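# Move the yellow sponge from desk to coffee table

## Task

Pick up the yellow sponge that sits on the desk and set it down on the coffee table, without toppling anything and without the robot itself falling or finishing in a tilted state, since either of those counts as failure.

## Robot and tools

ROBOT. A simulated Hello Robot Stretch 4: an omni-wheel base, a mast carrying a lift, and one telescoping arm that reaches forward, ending in a wrist (yaw, pitch, roll) and a five-finger hand. There is only this one arm. The robot stands about 1.6 m tall; the base rim lies within 0.23 m of the base origin. Loose objects may occasionally get nudged by an outside push.

FRAMES. Base frame: origin on the floor below the base centre, x ahead, y to the left, z up, metres. hand_pose is reported in it; the hand point sits 0.045 m in front of the palm, its +z runs along straight fingers, +y out of the palm, +x across the palm away from the thumb. The reported hand position may be slightly wrong. Odometry frame: the base frame as it was when the scene began; base_odometry counts wheel rotation only, so slip looks like travel. Heading in rad, left positive, -3.142 to 3.142.

TOOL move. One action per call. Keys:
- base: a relative offset from where the base last reported itself, never a pose. Exactly one of {"translate_m": d} (straight, forward positive, -2 to 2 m), {"strafe_m": d} (sideways, left positive, -2 to 2 m), {"rotate_rad": d} (spin in place, counter-clockwise/left positive, -3.2 to 3.2 rad). Only translate_m and strafe_m may be combined, giving a straight diagonal drive.
- joints: absolute targets keyed by joint name. lift_m 0 to 1.2 m; arm_m 0 to 0.55 m extension; wrist_yaw_rad -1.134 to 4.276 (0 ahead, left positive, about 3.14 tucked back); wrist_pitch_rad -1.117 to 4.259 (0 level, 1.57 pointing down); wrist_roll_rad -1.117 to 4.259 (0 palm up, 1.57 palm toward robot's right, 3.14 palm down). Finger keys hand_little, hand_ring, hand_middle, hand_index, hand_thumb_bend, hand_thumb_turn run -1 (closed; for thumb_turn, opposite the fingers) to +1 (open; thumb_turn beside the palm). hand_force_limit -1 to 1 maps to roughly 0 to 10 N fingertip stop force (0 to 15 N for thumb motors). hand_speed -0.96 to 1, full speed from +0.48 up. Scene start: force limit 0, speed -0.8. For a soft grip use hand_speed -0.94 or lower. Joint targets outside range get clipped and reported.
- pace: "slow", "default", "fast" or "max". speeds: per-joint top speed (lift_m, arm_m, wrist keys) in place of pace.
- contact_limits: 0 (lightest) to 1 per motion for arm_m, lift_m, translate_m, strafe_m, rotate_rad; default 0.5; put each beside its own command. A base limit persists until another base action. Keep lift_m at least 0.15 when lifting about 1 kg.
- end_of_arm: "enable_torque" alone, to revive wrist motors that shut off.
- cameras: list from head_camera, head_left_camera, head_right_camera, wrist_camera, or "all"; [] for none.
- blocking: true (default) waits for every motion to settle; false returns within roughly 0.5 s.
An unknown key makes a call invalid; other bad values are refused, and a refusal or an unplanned stop cancels the rest of that reply's move, wait and finished_scene calls.

OTHER TOOLS. wait(seconds 0 to 10, cameras) lets time pass and returns state, early if motions finish. stop(cameras) brakes everything still moving and re-brakes slack wheels. zoom_image(camera, region [x0,y0,x1,y1] pixels, top-left origin, at most 504 by 504) enlarges part of the latest image of a camera. show_instructions shows reference pages. finished_scene(scene) ends the current scene (give its number); irreversible.

RESULT LINES. "move": done or the worst status. base_status/joint_status: done, moving, off_target, contact_stop, time_out, limit_stop_at_own_body, limit_stop_at_tilt, torque_fault. on_its_own: things not commanded, e.g. slack joints. joint_positions, hand_pose, base_odometry, base_tilt (degrees, forward/right positive, up to about 3 degree bias), turned_by_wheels vs turned_by_imu (a gap over about 0.1 rad suggests slip or collision), lidar_m (12 ranges, 30 degree sectors counter-clockwise from straight ahead; "-" means nothing or closer than 0.25 m; sees table tops), wrist_depth_mm (7x7 grid, 100 to 2000 mm), motor_effort (% with peak in brackets), servo_current (mA), hand_stopped_by (little, ring, middle, index, thumb_bend, thumb_turn: moving/target/force/stalled/fault) and per-finger load_n (N, positive pushing open). A lost grip shows as loads near 0. "pictures" names the images in order.

GRIPPING. A finger motor only starts when its target changes; it stops on arrival or when its load hits hand_force_limit, then locks. Thumb turned fully in (-1) lets the hand wrap items about 0.035 to 0.065 m thick. To grip harder, raise the force limit and send a more-closed target. The wrist camera behind the palm heel can bump things.

CAMERAS. head_camera looks ahead and down from the mast top; turn the base to look elsewhere. The two fisheyes look more steeply down and show base and arm. wrist_camera looks along the palm; palm down flips its image.

CAUTIONS. Avoid self-collision: hand over the base with low lift (below about 0.25, 0.45 pointing down), wrist tilted up with roll, or yaw plus pitch under about -1.1. Tilt over 6 degrees freezes the lift, arm and wheels. Don't drive or turn briskly with the arm far out and a load. Never drop the object from height, slam, or press hard on furniture; don't shove the hand into things with the base (can fault the wrist). Lower the object onto the coffee table and open gently before backing away, and check nothing was knocked over.

Each tool is called by a JSON object that holds its "api" and its "payload", one argument or row to a line.

Reference images:

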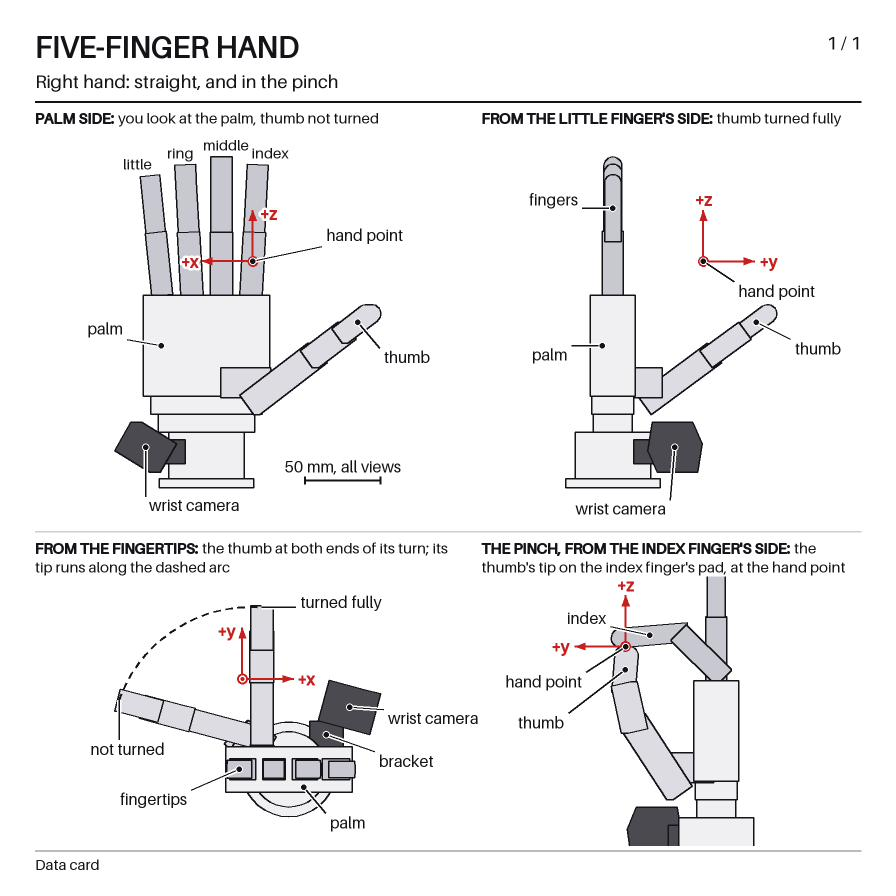

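## Session

{"api": "move", "payload": {

}}

Scene clock: 0.00 s.
base_odometry: x=+0.000 y=+0.000 heading=+0.000
turned_by_wheels: +0.000
turned_by_imu: +0.000
base_tilt: forward=+1.6 right=-0.5
lidar_m: 1.42 2.18 1.11 0.89 0.87 1.78 1.46 1.48 0.81 0.66 0.64 0.82
base_status: not commanded
joint_positions: lift_m=+0.140 arm_m=+0.000 wrist_yaw_rad=+3.208 wrist_pitch_rad=+0.004 wrist_roll_rad=+0.000 hand_little=+1.000 hand_ring=+1.000 hand_middle=+1.000 hand_index=+1.000 hand_thumb_turn=+1.000 hand_thumb_bend=+1.000 hand_force_limit=+0.000 hand_speed=-0.800
joint_status: not commanded
measured_speeds: all 0
hand_stopped_by: target,target,target,target,target,target
little_load_n: 0.0
ring_load_n: 0.0
middle_load_n: 0.0
index_load_n: 0.0
thumb_bend_load_n: 0.0
thumb_turn_load_n: 0.0
motor_effort: lift_m=+19 arm_m=-4 wheel_0=+0 wheel_1=-1 wheel_2=+1
servo_current: wrist_yaw_rad=59 wrist_pitch_rad=65 wrist_roll_rad=46
hand_pose: x=-0.0581 y=+0.1033 z=+0.3773 quat_wxyz=(-0.515, -0.517, +0.484, +0.482) (m; base frame)
wrist_depth_mm: - 139 - - 1921 - - / - 138 138 - 1863 - - / - 121 163 - 1921 - - / - 131 183 - 1921 - - / 138 138 1576 - 1863 - - / 216 1281 1255 211 1430 - - / 214 891 113 111 - - -
pictures: head_camera, head_left_camera, head_right_camera, wrist_camera
Images, in order (width x height): head_camera 420x560, head_left_camera 420x672, head_right_camera 420x672, wrist_camera 616x392.

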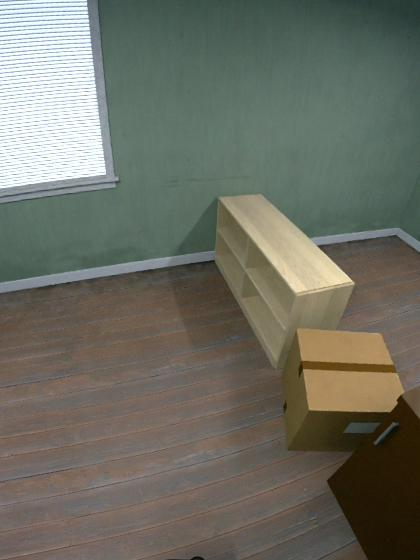

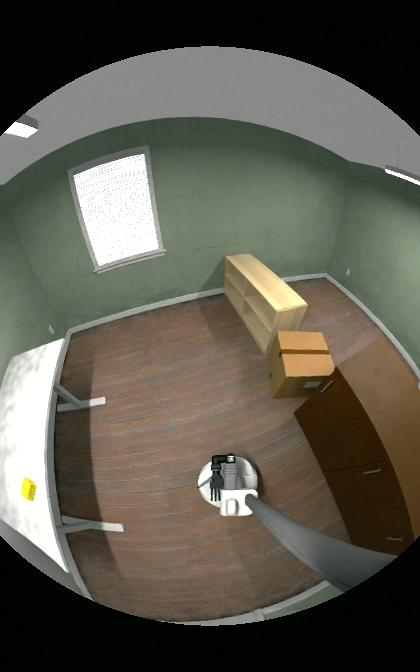

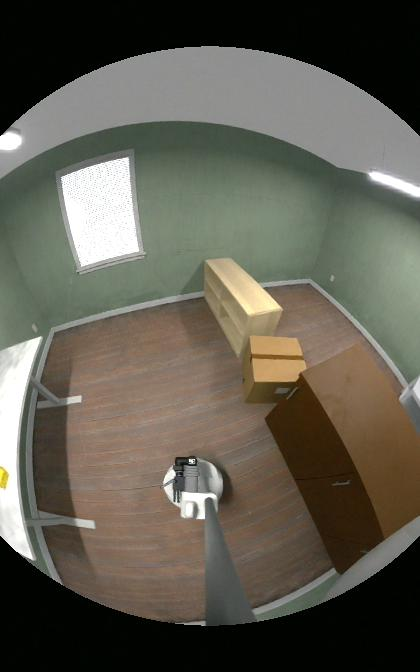

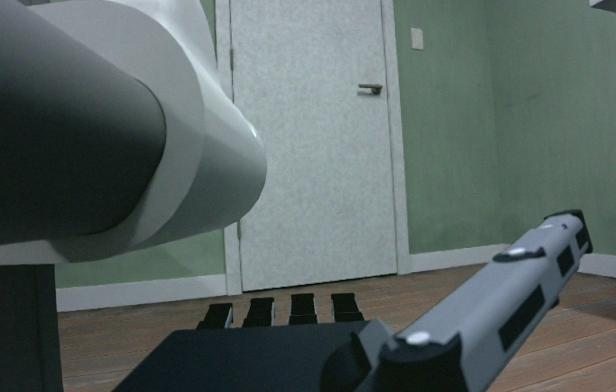

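{"api": "move", "payload": {
  "base": {"rotate_rad": 1.57},
  "cameras": ["all"]
}}

Scene clock: 3.07 s.
move: done
base_odometry: x=+0.000 y=+0.000 heading=+1.570
turned_by_wheels: +1.570
turned_by_imu: +1.545
base_tilt: forward=+1.5 right=-0.4
lidar_m: 0.89 0.88 1.76 1.45 1.48 0.84 0.67 0.66 0.80 1.40 2.20 1.11
base_status: done
joint_positions: lift_m=+0.140 arm_m=+0.000 wrist_yaw_rad=+3.208 wrist_pitch_rad=+0.004 wrist_roll_rad=+0.000 hand_little=+1.000 hand_ring=+1.000 hand_middle=+1.000 hand_index=+1.000 hand_thumb_turn=+1.000 hand_thumb_bend=+1.000 hand_force_limit=+0.000 hand_speed=-0.800
joint_status: not commanded
measured_speeds: all 0
hand_stopped_by: target,target,target,target,target,target
little_load_n: 0.0
ring_load_n: 0.0
middle_load_n: 0.0
index_load_n: 0.0
thumb_bend_load_n: 0.0
thumb_turn_load_n: 0.0
motor_effort: lift_m=+20(20) arm_m=-4(5) wheel_0=-1(8) wheel_1=-1(7) wheel_2=+0(8)
servo_current: wrist_yaw_rad=46(59) wrist_pitch_rad=13(59) wrist_roll_rad=52(59)
hand_pose: x=-0.0581 y=+0.1033 z=+0.3773 quat_wxyz=(-0.515, -0.517, +0.484, +0.482) (m; base frame)
wrist_depth_mm: - 139 842 904 960 1060 - / - 138 147 891 960 1060 1160 / - 121 163 891 960 1042 1160 / - 132 184 878 960 1060 1138 / 139 732 820 878 960 1025 - / 217 750 798 213 960 - - / 215 778 113 111 - - -
pictures: head_camera, head_left_camera, head_right_camera, wrist_camera
Images, in order (width x height): head_camera 420x560, head_left_camera 420x672, head_right_camera 420x672, wrist_camera 616x392.

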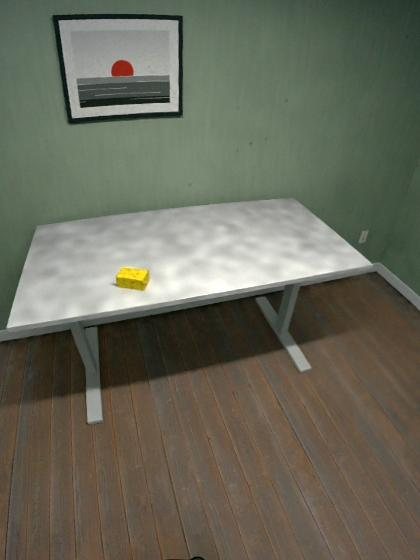

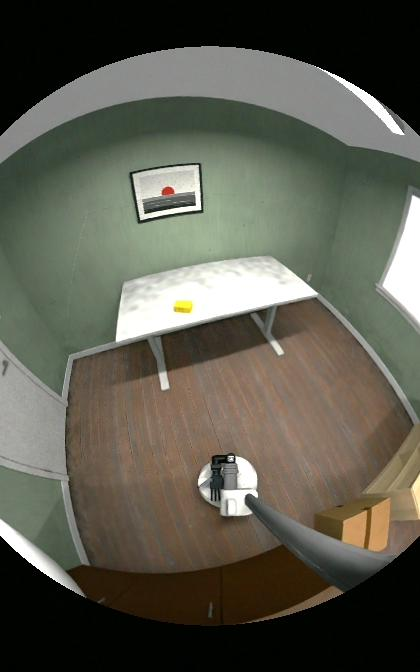

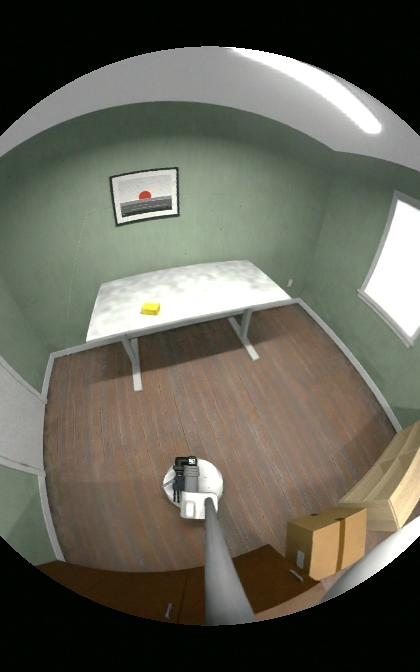

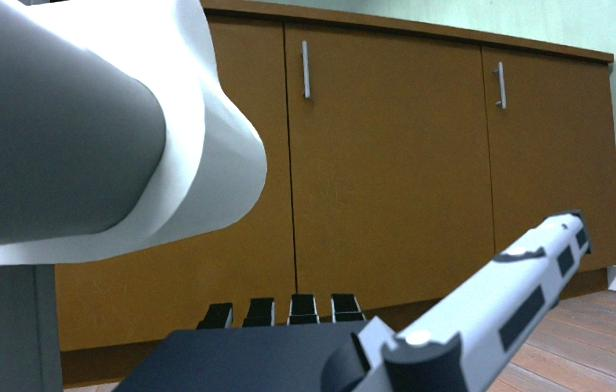

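{"api": "move", "payload": {
  "base": {"rotate_rad": 1.57},
  "cameras": ["all"]
}}

{"api": "move", "payload": {
  "base": {"rotate_rad": 1.57},
  "cameras": ["all"]
}}

Scene clock: 5.17 s.
move: done
base_odometry: x=+0.000 y=+0.000 heading=+3.140
turned_by_wheels: +1.570
turned_by_imu: +1.545
base_tilt: forward=+1.6 right=-0.3
lidar_m: 1.47 1.48 0.83 0.66 0.65 0.81 1.37 2.19 1.09 0.89 0.88 1.81
base_status: done
joint_positions: lift_m=+0.140 arm_m=+0.000 wrist_yaw_rad=+3.208 wrist_pitch_rad=+0.004 wrist_roll_rad=+0.000 hand_little=+1.000 hand_ring=+1.000 hand_middle=+1.000 hand_index=+1.000 hand_thumb_turn=+1.000 hand_thumb_bend=+1.000 hand_force_limit=+0.000 hand_speed=-0.800
joint_status: not commanded
measured_speeds: all 0
hand_stopped_by: target,target,target,target,target,target
little_load_n: 0.0
ring_load_n: 0.0
middle_load_n: 0.0
index_load_n: 0.0
thumb_bend_load_n: 0.0
thumb_turn_load_n: 0.0
motor_effort: lift_m=+19(20) arm_m=-4(5) wheel_0=-1(8) wheel_1=+0(6) wheel_2=+0(7)
servo_current: wrist_yaw_rad=59(59) wrist_pitch_rad=39(65) wrist_roll_rad=46(52)
hand_pose: x=-0.0581 y=+0.1033 z=+0.3773 quat_wxyz=(-0.515, -0.517, +0.484, +0.482) (m; base frame)
wrist_depth_mm: - 139 - - - - - / - 138 143 - - - - / - 121 164 - 1983 - - / - 132 184 - 1708 820 809 / 139 - - - 1576 820 - / 218 1430 1537 213 1255 - - / 215 891 113 111 - - -
pictures: head_camera, head_left_camera, head_right_camera, wrist_camera
Images, in order (width x height): head_camera 420x560, head_left_camera 420x672, head_right_camera 420x672, wrist_camera 616x392.

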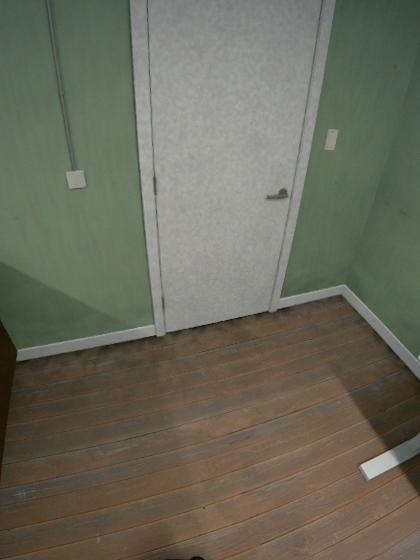

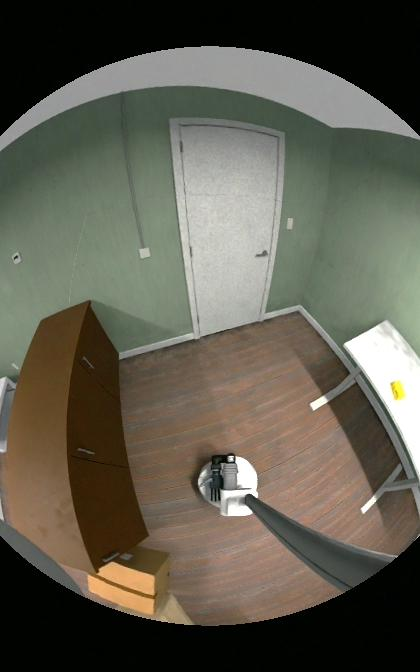

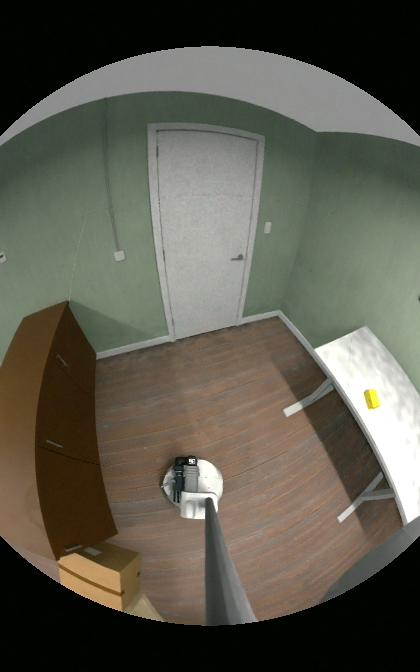

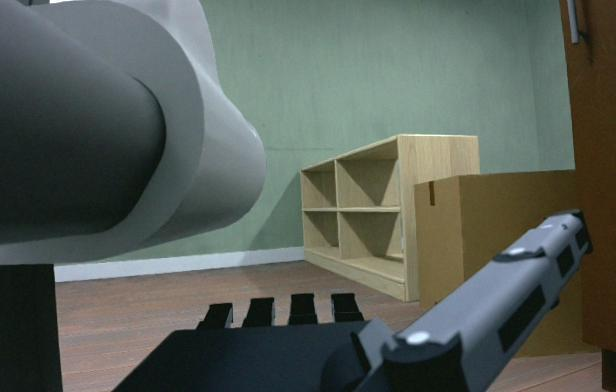

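Scene clock: 7.23 s.
move: done
base_odometry: x=+0.000 y=+0.000 heading=-1.574
turned_by_wheels: +1.570
turned_by_imu: +1.545
base_tilt: forward=+1.5 right=-0.5
lidar_m: 0.67 0.65 0.73 1.33 2.19 1.09 0.89 0.87 1.83 1.46 1.47 0.83
base_status: done
joint_positions: lift_m=+0.140 arm_m=+0.000 wrist_yaw_rad=+3.208 wrist_pitch_rad=+0.004 wrist_roll_rad=+0.000 hand_little=+1.000 hand_ring=+1.000 hand_middle=+1.000 hand_index=+1.000 hand_thumb_turn=+1.000 hand_thumb_bend=+1.000 hand_force_limit=+0.000 hand_speed=-0.800
joint_status: not commanded
measured_speeds: all 0
hand_stopped_by: target,target,target,target,target,target
little_load_n: 0.0
ring_load_n: 0.0
middle_load_n: 0.0
index_load_n: 0.0
thumb_bend_load_n: 0.0
thumb_turn_load_n: 0.0
motor_effort: lift_m=+19(20) arm_m=-4(5) wheel_0=-1(10) wheel_1=+0(7) wheel_2=-1(7)
servo_current: wrist_yaw_rad=46(59) wrist_pitch_rad=39(65) wrist_roll_rad=52(52)
hand_pose: x=-0.0581 y=+0.1033 z=+0.3773 quat_wxyz=(-0.515, -0.517, +0.484, +0.482) (m; base frame)
wrist_depth_mm: - 139 265 - - - - / - 138 138 - - - - / - 124 164 - - - - / - 132 185 - - - - / 139 138 - - - - - / 217 1281 1366 213 1397 - - / 214 891 113 111 - - -
pictures: head_camera, head_left_camera, head_right_camera, wrist_camera
Images, in order (width x height): head_camera 420x560, head_left_camera 420x672, head_right_camera 420x672, wrist_camera 616x392.

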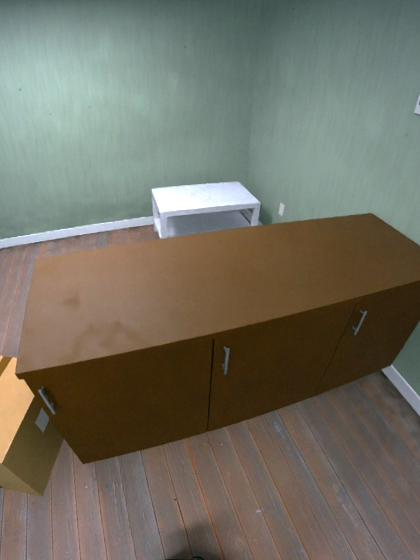

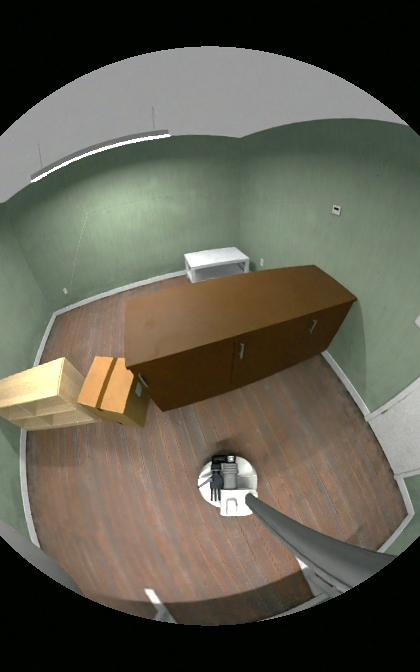

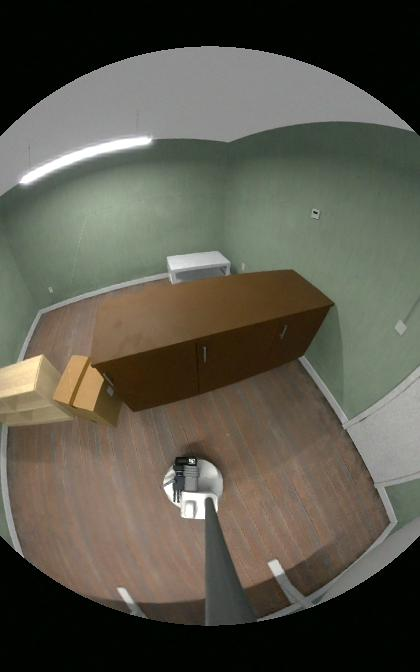

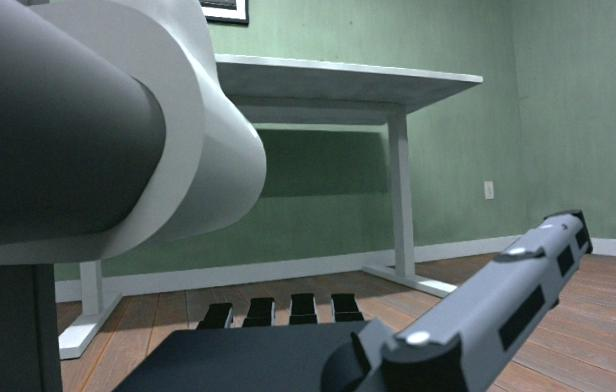

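{"api": "move", "payload": {
  "base": {"rotate_rad": 0.8},
  "cameras": ["all"]
}}

Scene clock: 8.97 s.
move: done
base_odometry: x=+0.000 y=+0.000 heading=-0.773
turned_by_wheels: +0.800
turned_by_imu: +0.787
base_tilt: forward=+1.5 right=-0.4
lidar_m: 0.68 0.80 2.18 2.24 0.95 0.88 0.91 1.58 1.45 1.07 0.71 0.65
base_status: done
joint_positions: lift_m=+0.140 arm_m=+0.000 wrist_yaw_rad=+3.208 wrist_pitch_rad=+0.004 wrist_roll_rad=+0.000 hand_little=+1.000 hand_ring=+1.000 hand_middle=+1.000 hand_index=+1.000 hand_thumb_turn=+1.000 hand_thumb_bend=+1.000 hand_force_limit=+0.000 hand_speed=-0.800
joint_status: not commanded
measured_speeds: all 0
hand_stopped_by: target,target,target,target,target,target
little_load_n: 0.0
ring_load_n: 0.0
middle_load_n: 0.0
index_load_n: 0.0
thumb_bend_load_n: 0.0
thumb_turn_load_n: 0.0
motor_effort: lift_m=+19(20) arm_m=-5(5) wheel_0=+1(8) wheel_1=+1(6) wheel_2=+2(7)
servo_current: wrist_yaw_rad=59(59) wrist_pitch_rad=33(65) wrist_roll_rad=46(59)
hand_pose: x=-0.0581 y=+0.1033 z=+0.3773 quat_wxyz=(-0.515, -0.517, +0.484, +0.482) (m; base frame)
wrist_depth_mm: - 139 - - - - - / - 138 148 - - - - / - 124 164 - - - - / - 132 184 - - - - / 139 151 - - - - - / 217 1430 1499 213 1397 - - / 215 904 113 111 - - -
pictures: head_camera, head_left_camera, head_right_camera, wrist_camera
Images, in order (width x height): head_camera 420x560, head_left_camera 420x672, head_right_camera 420x672, wrist_camera 616x392.

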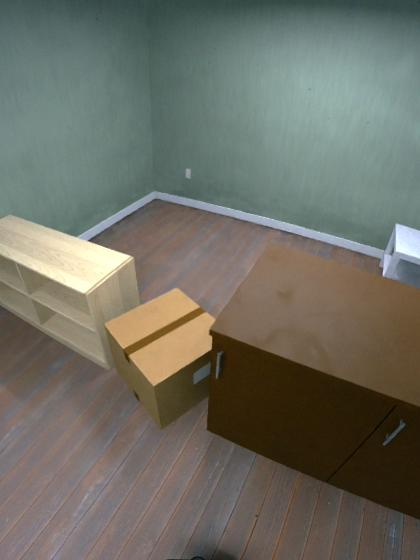

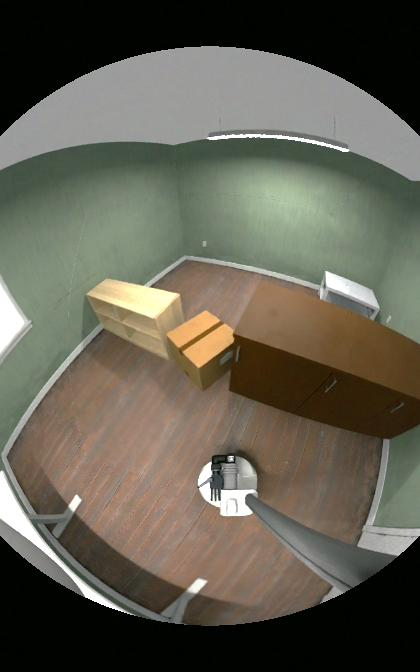

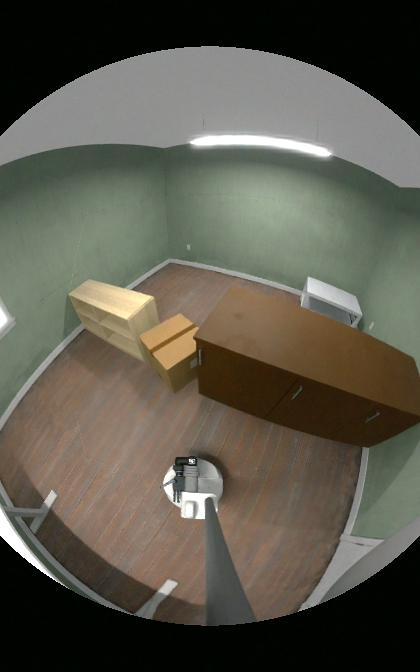

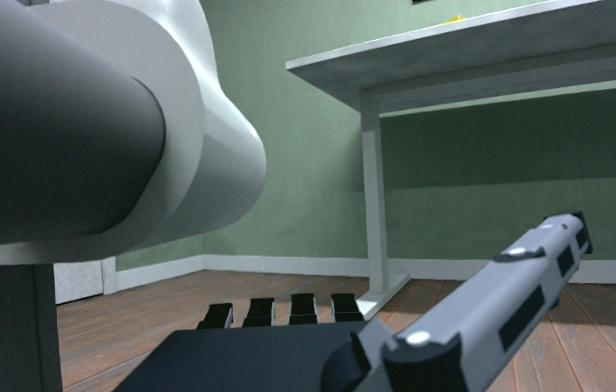

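{"api": "move", "payload": {
  "base": {"rotate_rad": 2.59},
  "joints": {"lift_m": 0.8},
  "cameras": ["all"]
}}

Scene clock: 13.03 s.
move: done
base_odometry: x=+0.000 y=+0.000 heading=+1.817
turned_by_wheels: +2.590
turned_by_imu: +2.549
base_tilt: forward=+1.5 right=-0.4
lidar_m: 0.88 0.89 1.59 1.45 1.14 0.71 0.64 0.66 0.82 2.10 2.21 0.95
base_status: done
joint_positions: lift_m=+0.800 arm_m=+0.000 wrist_yaw_rad=+3.208 wrist_pitch_rad=+0.004 wrist_roll_rad=+0.000 hand_little=+1.000 hand_ring=+1.000 hand_middle=+1.000 hand_index=+1.000 hand_thumb_turn=+1.000 hand_thumb_bend=+1.000 hand_force_limit=+0.000 hand_speed=-0.800
joint_status: all done
measured_speeds: all 0
hand_stopped_by: target,target,target,target,target,target
little_load_n: 0.0
ring_load_n: 0.0
middle_load_n: 0.0
index_load_n: 0.0
thumb_bend_load_n: 0.0
thumb_turn_load_n: 0.0
motor_effort: lift_m=+24(30) arm_m=-5(5) wheel_0=+0(10) wheel_1=+0(7) wheel_2=+0(7)
servo_current: wrist_yaw_rad=46(59) wrist_pitch_rad=26(65) wrist_roll_rad=46(59)
hand_pose: x=-0.0580 y=+0.1033 z=+1.0371 quat_wxyz=(-0.515, -0.517, +0.484, +0.482) (m; base frame)
wrist_depth_mm: - 139 - - - - - / - 138 144 - - - - / - 128 165 - - - - / - 132 186 - - - - / 139 1078 1281 - 1308 1430 - / 216 798 788 213 831 - - / 215 788 113 111 - - -
pictures: head_camera, head_left_camera, head_right_camera, wrist_camera
Images, in order (width x height): head_camera 420x560, head_left_camera 420x672, head_right_camera 420x672, wrist_camera 616x392.

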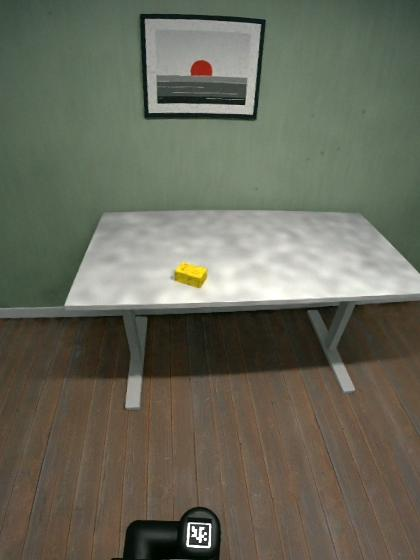

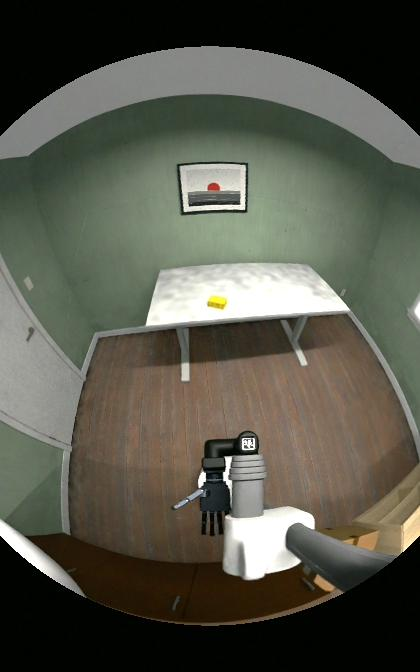

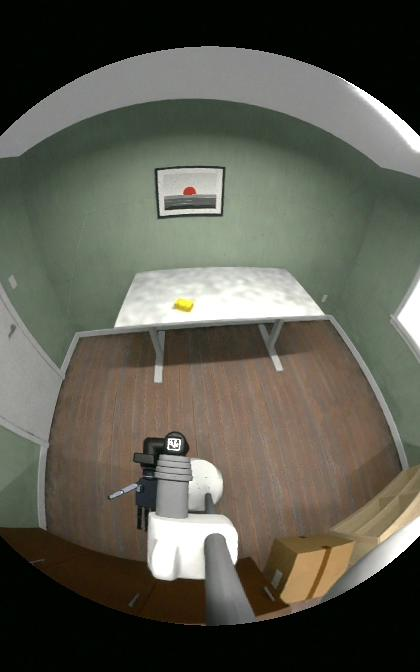

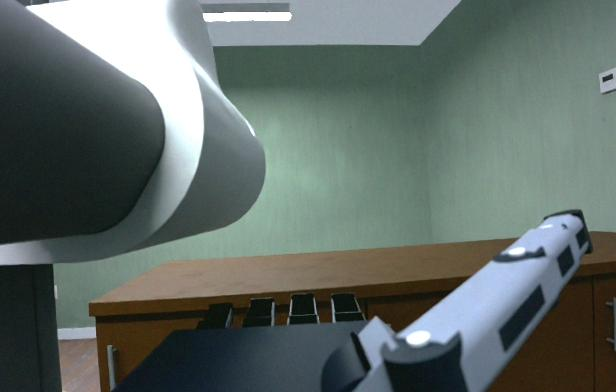

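{"api": "move", "payload": {
  "joints": {"wrist_yaw_rad": 0.0},
  "cameras": ["all"]
}}

{"api": "move", "payload": {
  "joints": {"wrist_roll_rad": 3.14, "wrist_pitch_rad": 0.65, "arm_m": 0.1, "hand_thumb_turn": -1, "hand_speed": 0.0},
  "cameras": ["all"]
}}

Scene clock: 16.30 s.
move: done
base_odometry: x=+0.000 y=+0.000 heading=+1.816
turned_by_wheels: +0.000
turned_by_imu: -0.001
base_tilt: forward=+1.5 right=-0.4
lidar_m: 0.88 0.90 1.59 1.45 1.14 0.72 0.66 0.68 0.80 2.09 2.23 0.96
base_status: not commanded
joint_positions: lift_m=+0.800 arm_m=+0.000 wrist_yaw_rad=+0.002 wrist_pitch_rad=+0.004 wrist_roll_rad=+0.000 hand_little=+1.000 hand_ring=+1.000 hand_middle=+1.000 hand_index=+1.000 hand_thumb_turn=+1.000 hand_thumb_bend=+1.000 hand_force_limit=+0.000 hand_speed=-0.800
joint_status: all done
measured_speeds: all 0
hand_stopped_by: target,target,target,target,target,target
little_load_n: 0.0
ring_load_n: 0.0
middle_load_n: 0.0
index_load_n: 0.0
thumb_bend_load_n: 0.0
thumb_turn_load_n: 0.0
motor_effort: lift_m=+24(24) arm_m=-4(5) wheel_0=-1(2) wheel_1=-1(1) wheel_2=-2(2)
servo_current: wrist_yaw_rad=39(137) wrist_pitch_rad=39(59) wrist_roll_rad=33(52)
hand_pose: x=+0.3929 y=-0.1178 z=+1.0371 quat_wxyz=(+0.498, +0.501, +0.502, +0.499) (m; base frame)
wrist_depth_mm: - - 1464 - - - - / - 1464 1464 1499 - - - / - - 1464 - - - - / - - - - - - - / - - - - - - - / - - 778 192 - - - / - - 113 111 - - -
pictures: head_camera, head_left_camera, head_right_camera, wrist_camera
Images, in order (width x height): head_camera 420x560, head_left_camera 420x672, head_right_camera 420x672, wrist_camera 616x392.

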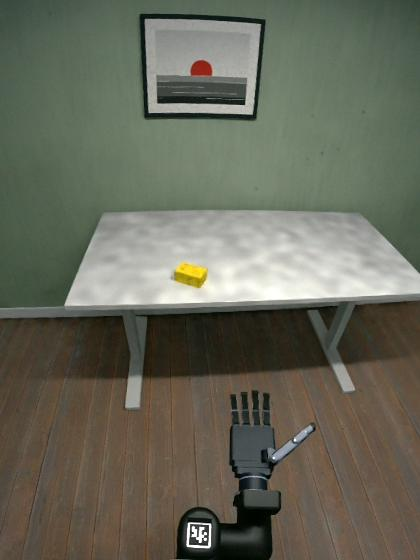

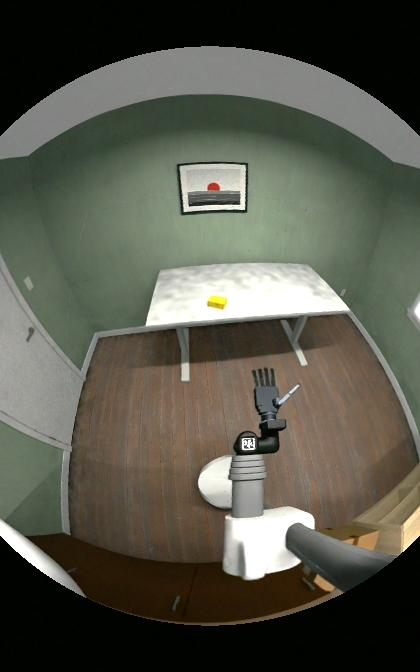

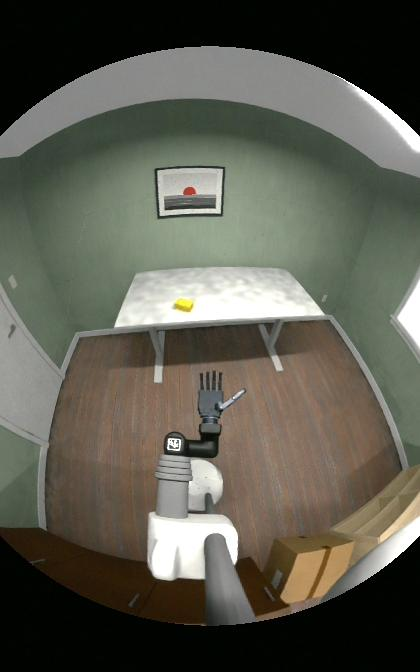

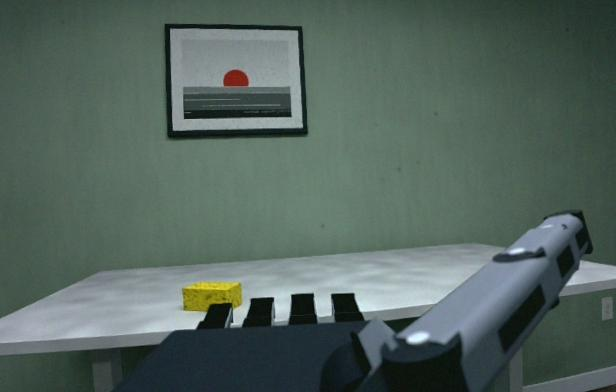

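Scene clock: 18.67 s.
move: done
base_odometry: x=+0.000 y=+0.000 heading=+1.816
turned_by_wheels: +0.000
turned_by_imu: -0.001
base_tilt: forward=+1.5 right=-0.3
lidar_m: 0.87 0.89 1.59 1.46 1.12 0.70 0.65 0.67 0.82 2.06 2.23 0.94
base_status: not commanded
joint_positions: lift_m=+0.800 arm_m=+0.100 wrist_yaw_rad=+0.002 wrist_pitch_rad=+0.651 wrist_roll_rad=+3.137 hand_little=+1.000 hand_ring=+1.000 hand_middle=+1.000 hand_index=+1.000 hand_thumb_turn=-1.000 hand_thumb_bend=+1.000 hand_force_limit=+0.000 hand_speed=+0.000
joint_status: all done
measured_speeds: all 0
hand_stopped_by: target,target,target,target,target,target
little_load_n: 0.0
ring_load_n: 0.0
middle_load_n: 0.0
index_load_n: 0.0
thumb_bend_load_n: 0.0
thumb_turn_load_n: 0.0
motor_effort: lift_m=+24(24) arm_m=+5(7) wheel_0=-2(2) wheel_1=-1(1) wheel_2=-2(3)
servo_current: wrist_yaw_rad=39(59) wrist_pitch_rad=20(91) wrist_roll_rad=46(117)
hand_pose: x=+0.4105 y=-0.0566 z=+0.7956 quat_wxyz=(-0.313, +0.636, -0.632, +0.314) (m; base frame)
wrist_depth_mm: 878 891 904 904 917 946 946 / 976 1008 1025 976 1042 1060 1060 / 1118 1160 1160 1118 1229 1229 1229 / 1336 1397 1397 1430 - 1499 1430 / 1618 1576 1661 - - - - / - - 136 - - - - / - - 113 111 - - -
pictures: head_camera, head_left_camera, head_right_camera, wrist_camera
Images, in order (width x height): head_camera 420x560, head_left_camera 420x672, head_right_camera 420x672, wrist_camera 616x392.

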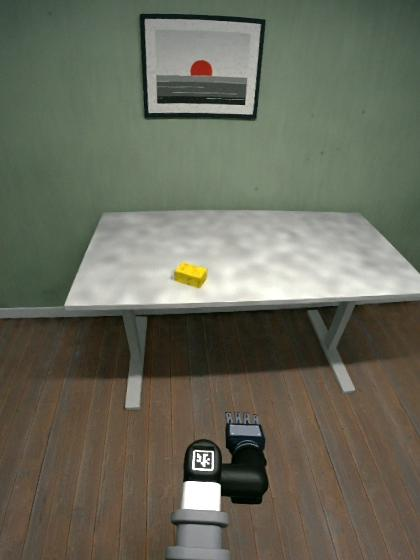

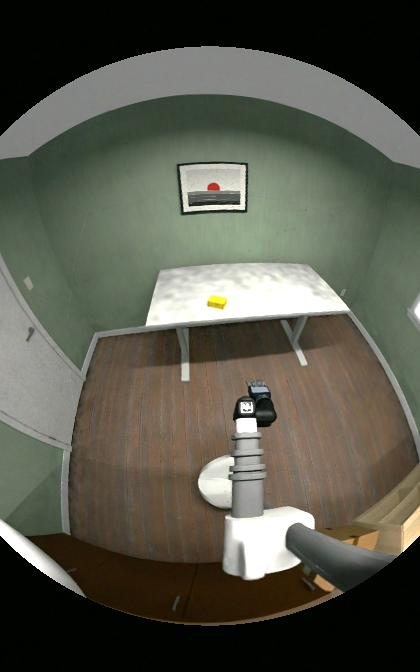

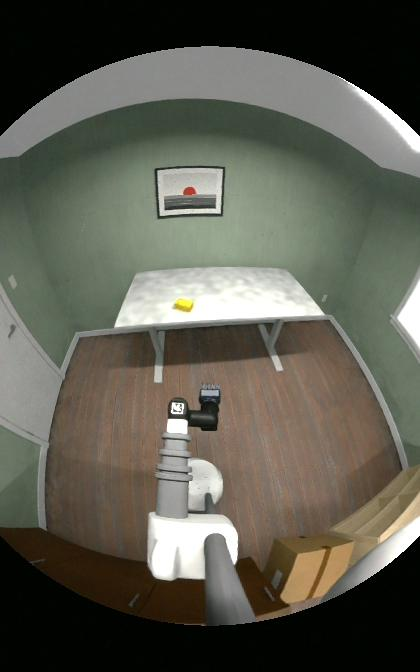

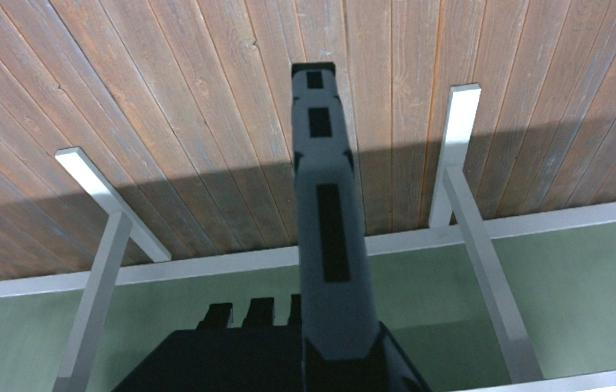

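{"api": "move", "payload": {
  "joints": {"lift_m": 0.95, "arm_m": 0.5},
  "cameras": ["all"]
}}

Scene clock: 21.50 s.
move: done
base_odometry: x=+0.000 y=+0.000 heading=+1.816
turned_by_wheels: +0.000
turned_by_imu: -0.001
base_tilt: forward=+1.7 right=-0.4
lidar_m: 0.88 0.89 1.58 1.46 1.11 0.73 0.66 0.67 0.80 2.07 2.23 0.97
base_status: not commanded
joint_positions: lift_m=+0.950 arm_m=+0.500 wrist_yaw_rad=+0.002 wrist_pitch_rad=+0.651 wrist_roll_rad=+3.138 hand_little=+1.000 hand_ring=+1.000 hand_middle=+1.000 hand_index=+1.000 hand_thumb_turn=-1.000 hand_thumb_bend=+1.000 hand_force_limit=+0.000 hand_speed=+0.000
joint_status: all done
measured_speeds: all 0
hand_stopped_by: target,target,target,target,target,target
little_load_n: 0.0
ring_load_n: 0.0
middle_load_n: 0.0
index_load_n: 0.0
thumb_bend_load_n: 0.0
thumb_turn_load_n: 0.0
motor_effort: lift_m=+24(30) arm_m=+5(8) wheel_0=-2(2) wheel_1=-1(1) wheel_2=-2(3)
servo_current: wrist_yaw_rad=52(65) wrist_pitch_rad=33(65) wrist_roll_rad=46(52)
hand_pose: x=+0.8105 y=-0.0566 z=+0.9456 quat_wxyz=(-0.313, +0.635, -0.632, +0.314) (m; base frame)
wrist_depth_mm: 1008 1042 1042 1042 1060 1078 1098 / 1160 1160 1182 1138 1205 1229 1229 / 1255 1366 1366 107 - - - / - - - - - - - / - - - - - 389 - / - - 136 - - - - / - - 113 111 - - -
pictures: head_camera, head_left_camera, head_right_camera, wrist_camera
Images, in order (width x height): head_camera 420x560, head_left_camera 420x672, head_right_camera 420x672, wrist_camera 616x392.

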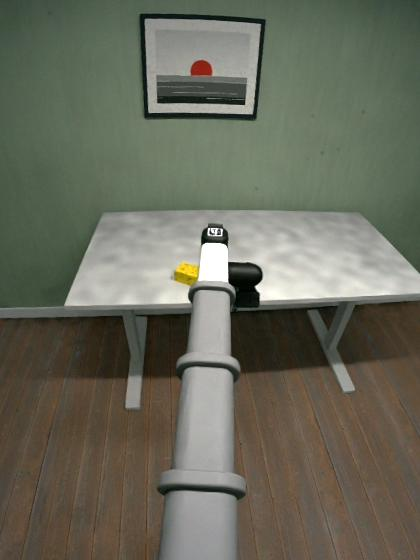

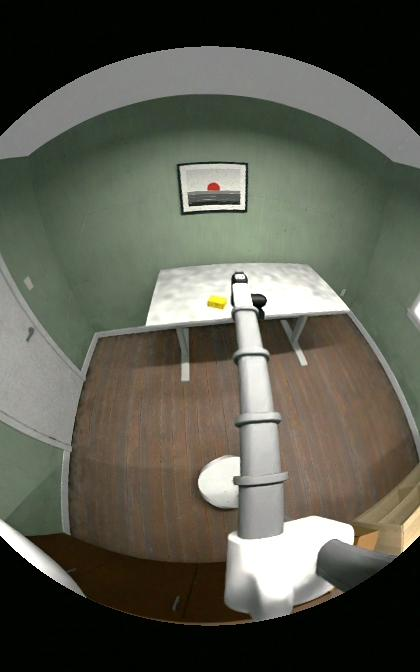

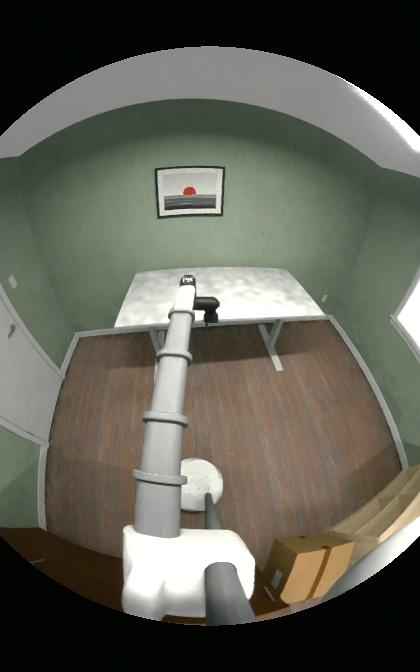

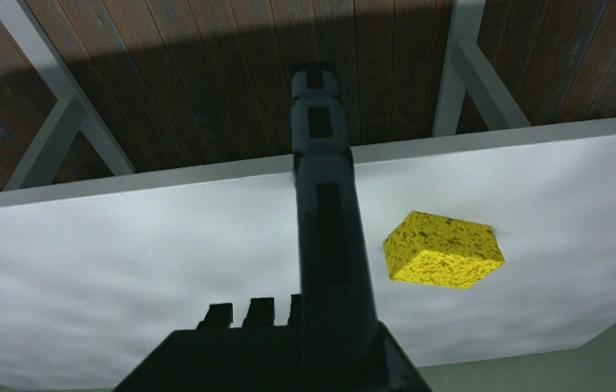

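{"api": "move", "payload": {
  "base": {"strafe_m": 0.11},
  "joints": {"hand_thumb_turn": 1, "lift_m": 1.0},
  "cameras": ["head_camera", "wrist_camera"]
}}

Scene clock: 23.40 s.
move: done
base_odometry: x=-0.107 y=-0.027 heading=+1.816
turned_by_wheels: +0.000
turned_by_imu: -0.001
base_tilt: forward=+1.6 right=-0.6
lidar_m: 0.87 0.89 1.46 1.37 1.18 0.74 0.68 0.67 0.91 2.14 1.46 0.96
base_status: done
joint_positions: lift_m=+1.000 arm_m=+0.500 wrist_yaw_rad=+0.002 wrist_pitch_rad=+0.651 wrist_roll_rad=+3.138 hand_little=+1.000 hand_ring=+1.000 hand_middle=+1.000 hand_index=+1.000 hand_thumb_turn=+1.000 hand_thumb_bend=+1.000 hand_force_limit=+0.000 hand_speed=+0.000
joint_status: all done
measured_speeds: all 0
hand_stopped_by: target,target,target,target,target,target
little_load_n: 0.0
ring_load_n: 0.0
middle_load_n: 0.0
index_load_n: 0.0
thumb_bend_load_n: 0.0
thumb_turn_load_n: -0.5
motor_effort: lift_m=+24(28) arm_m=+5(5) wheel_0=+0(10) wheel_1=+0(8) wheel_2=-1(2)
servo_current: wrist_yaw_rad=59(59) wrist_pitch_rad=20(72) wrist_roll_rad=39(52)
hand_pose: x=+0.8105 y=-0.0566 z=+0.9956 quat_wxyz=(-0.313, +0.635, -0.632, +0.314) (m; base frame)
wrist_depth_mm: 1060 1098 1118 1118 1138 1138 1160 / 1182 1229 1255 1255 1229 1255 1255 / 1138 1336 - - - - - / - - - 410 427 - - / - - - 427 433 - - / - - 136 192 - - - / - - 113 111 - - -
pictures: head_camera, wrist_camera
Images, in order (width x height): head_camera 420x560, wrist_camera 616x392.

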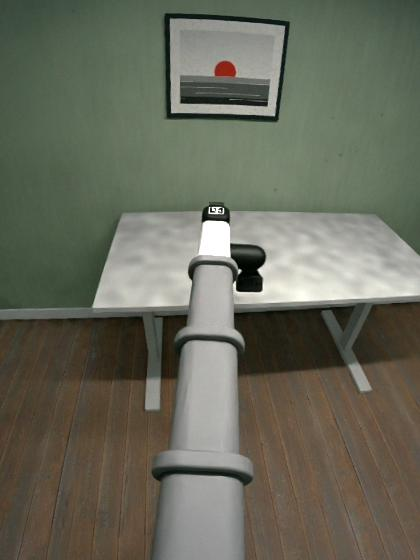

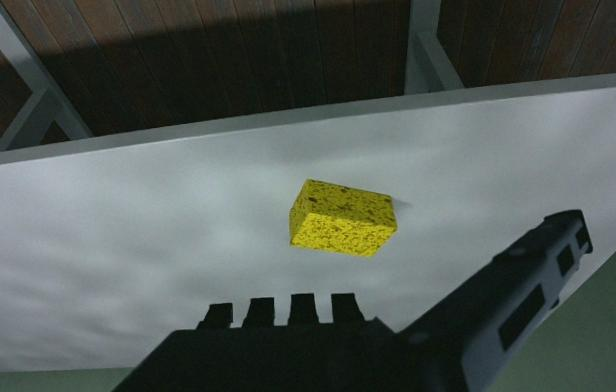

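{"api": "move", "payload": {
  "base": {"translate_m": 0.25, "strafe_m": 0.073},
  "joints": {"wrist_yaw_rad": -0.32, "arm_m": 0.45, "lift_m": 1.0},
  "cameras": ["head_camera", "wrist_camera"]
}}

Scene clock: 26.47 s.
move: done
base_odometry: x=-0.238 y=+0.198 heading=+1.816
turned_by_wheels: +0.000
turned_by_imu: -0.001
base_tilt: forward=+1.6 right=-0.5
lidar_m: 0.60 0.65 1.41 1.31 1.32 1.01 0.91 0.92 1.14 2.35 1.05 0.71
base_status: done
joint_positions: lift_m=+1.000 arm_m=+0.450 wrist_yaw_rad=-0.318 wrist_pitch_rad=+0.652 wrist_roll_rad=+3.138 hand_little=+1.000 hand_ring=+1.000 hand_middle=+1.000 hand_index=+1.000 hand_thumb_turn=+1.000 hand_thumb_bend=+1.000 hand_force_limit=+0.000 hand_speed=+0.000
joint_status: all done
measured_speeds: all 0
hand_stopped_by: target,target,target,target,target,target
little_load_n: 0.0
ring_load_n: 0.0
middle_load_n: -0.5
index_load_n: 0.0
thumb_bend_load_n: 0.0
thumb_turn_load_n: 0.0
motor_effort: lift_m=+24(29) arm_m=-5(6) wheel_0=+2(4) wheel_1=-1(7) wheel_2=+0(9)
servo_current: wrist_yaw_rad=33(124) wrist_pitch_rad=33(65) wrist_roll_rad=52(52)
hand_pose: x=+0.7357 y=-0.0976 z=+0.9956 quat_wxyz=(-0.259, +0.527, -0.725, +0.360) (m; base frame)
wrist_depth_mm: 1060 - - - - - - / - - - 273 276 - - / - - - 300 303 - - / - - - - - - - / - - - - - - - / - - 136 191 - - - / - - 113 111 - - -
pictures: head_camera, wrist_camera
Images, in order (width x height): head_camera 420x560, wrist_camera 616x392.

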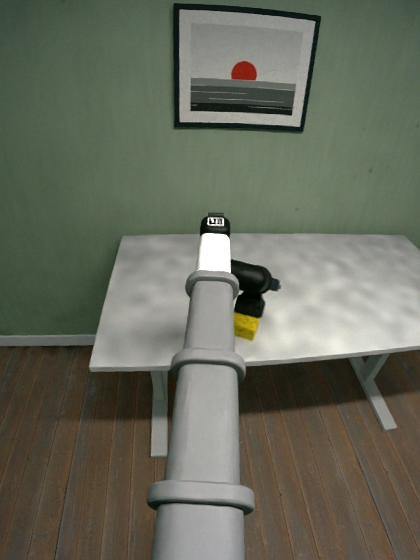

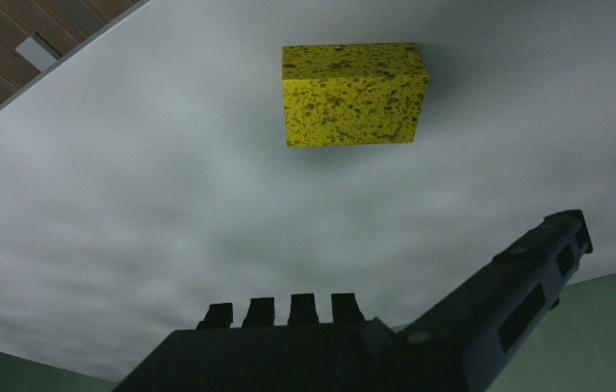

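{"api": "move", "payload": {
  "joints": {"arm_m": 0.524, "lift_m": 0.93, "hand_thumb_turn": -1},
  "cameras": ["head_camera", "wrist_camera", "head_left_camera", "head_right_camera"]
}}

Scene clock: 28.30 s.
move: done
base_odometry: x=-0.238 y=+0.198 heading=+1.816
turned_by_wheels: +0.000
turned_by_imu: -0.001
base_tilt: forward=+1.6 right=-0.4
lidar_m: 0.60 0.64 1.41 1.29 1.33 1.03 0.93 0.94 1.13 2.32 1.05 0.68
base_status: not commanded
joint_positions: lift_m=+0.930 arm_m=+0.524 wrist_yaw_rad=-0.318 wrist_pitch_rad=+0.652 wrist_roll_rad=+3.138 hand_little=+1.000 hand_ring=+1.000 hand_middle=+1.000 hand_index=+1.000 hand_thumb_turn=-1.000 hand_thumb_bend=+1.000 hand_force_limit=+0.000 hand_speed=+0.000
joint_status: all done
measured_speeds: all 0
hand_stopped_by: target,target,target,target,target,target
little_load_n: 0.0
ring_load_n: 0.0
middle_load_n: 0.0
index_load_n: 0.0
thumb_bend_load_n: 0.0
thumb_turn_load_n: 0.0
motor_effort: lift_m=+13(20) arm_m=+5(8) wheel_0=+1(2) wheel_1=-1(1) wheel_2=+1(1)
servo_current: wrist_yaw_rad=46(59) wrist_pitch_rad=39(65) wrist_roll_rad=52(65)
hand_pose: x=+0.8095 y=-0.0976 z=+0.9264 quat_wxyz=(-0.259, +0.527, -0.725, +0.360) (m; base frame)
wrist_depth_mm: - - 170 171 172 - - / - - 189 176 187 - - / - - - 105 - - - / - - - - - - - / - - - - - - - / - - 136 - - - - / - - 113 111 - - -
pictures: head_camera, head_left_camera, head_right_camera, wrist_camera
Images, in order (width x height): head_camera 420x560, head_left_camera 420x672, head_right_camera 420x672, wrist_camera 616x392.

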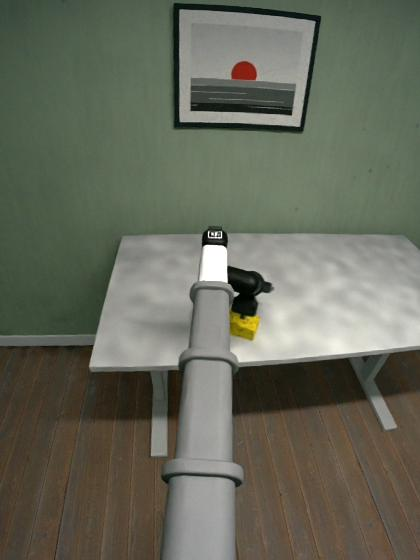

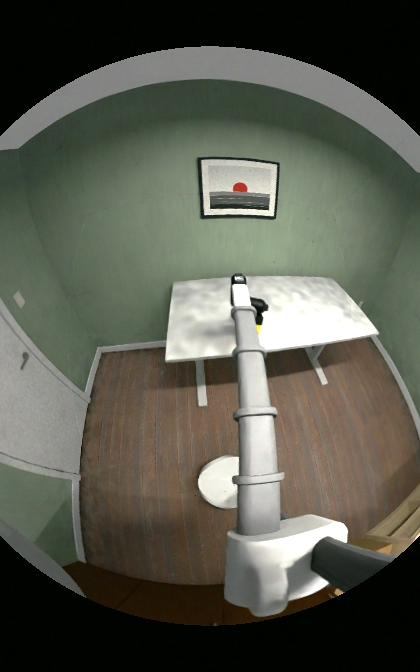

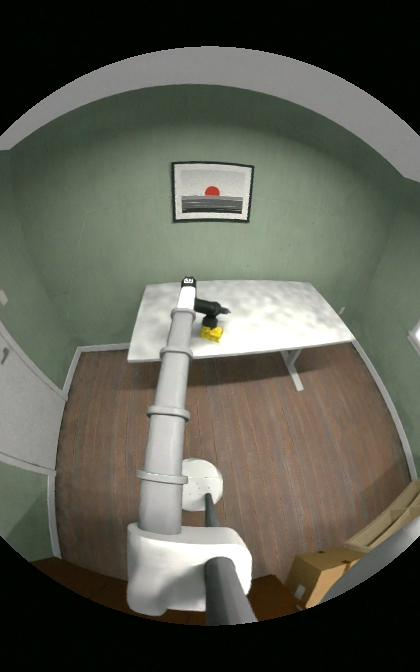

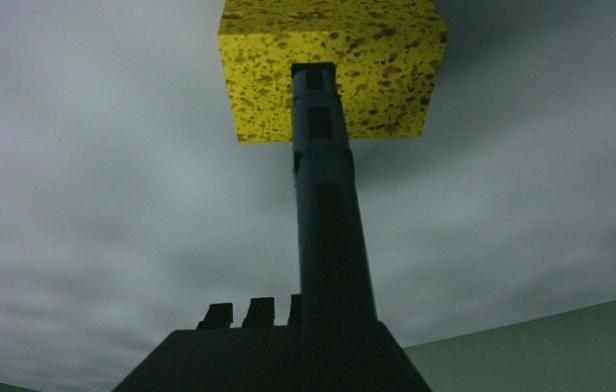

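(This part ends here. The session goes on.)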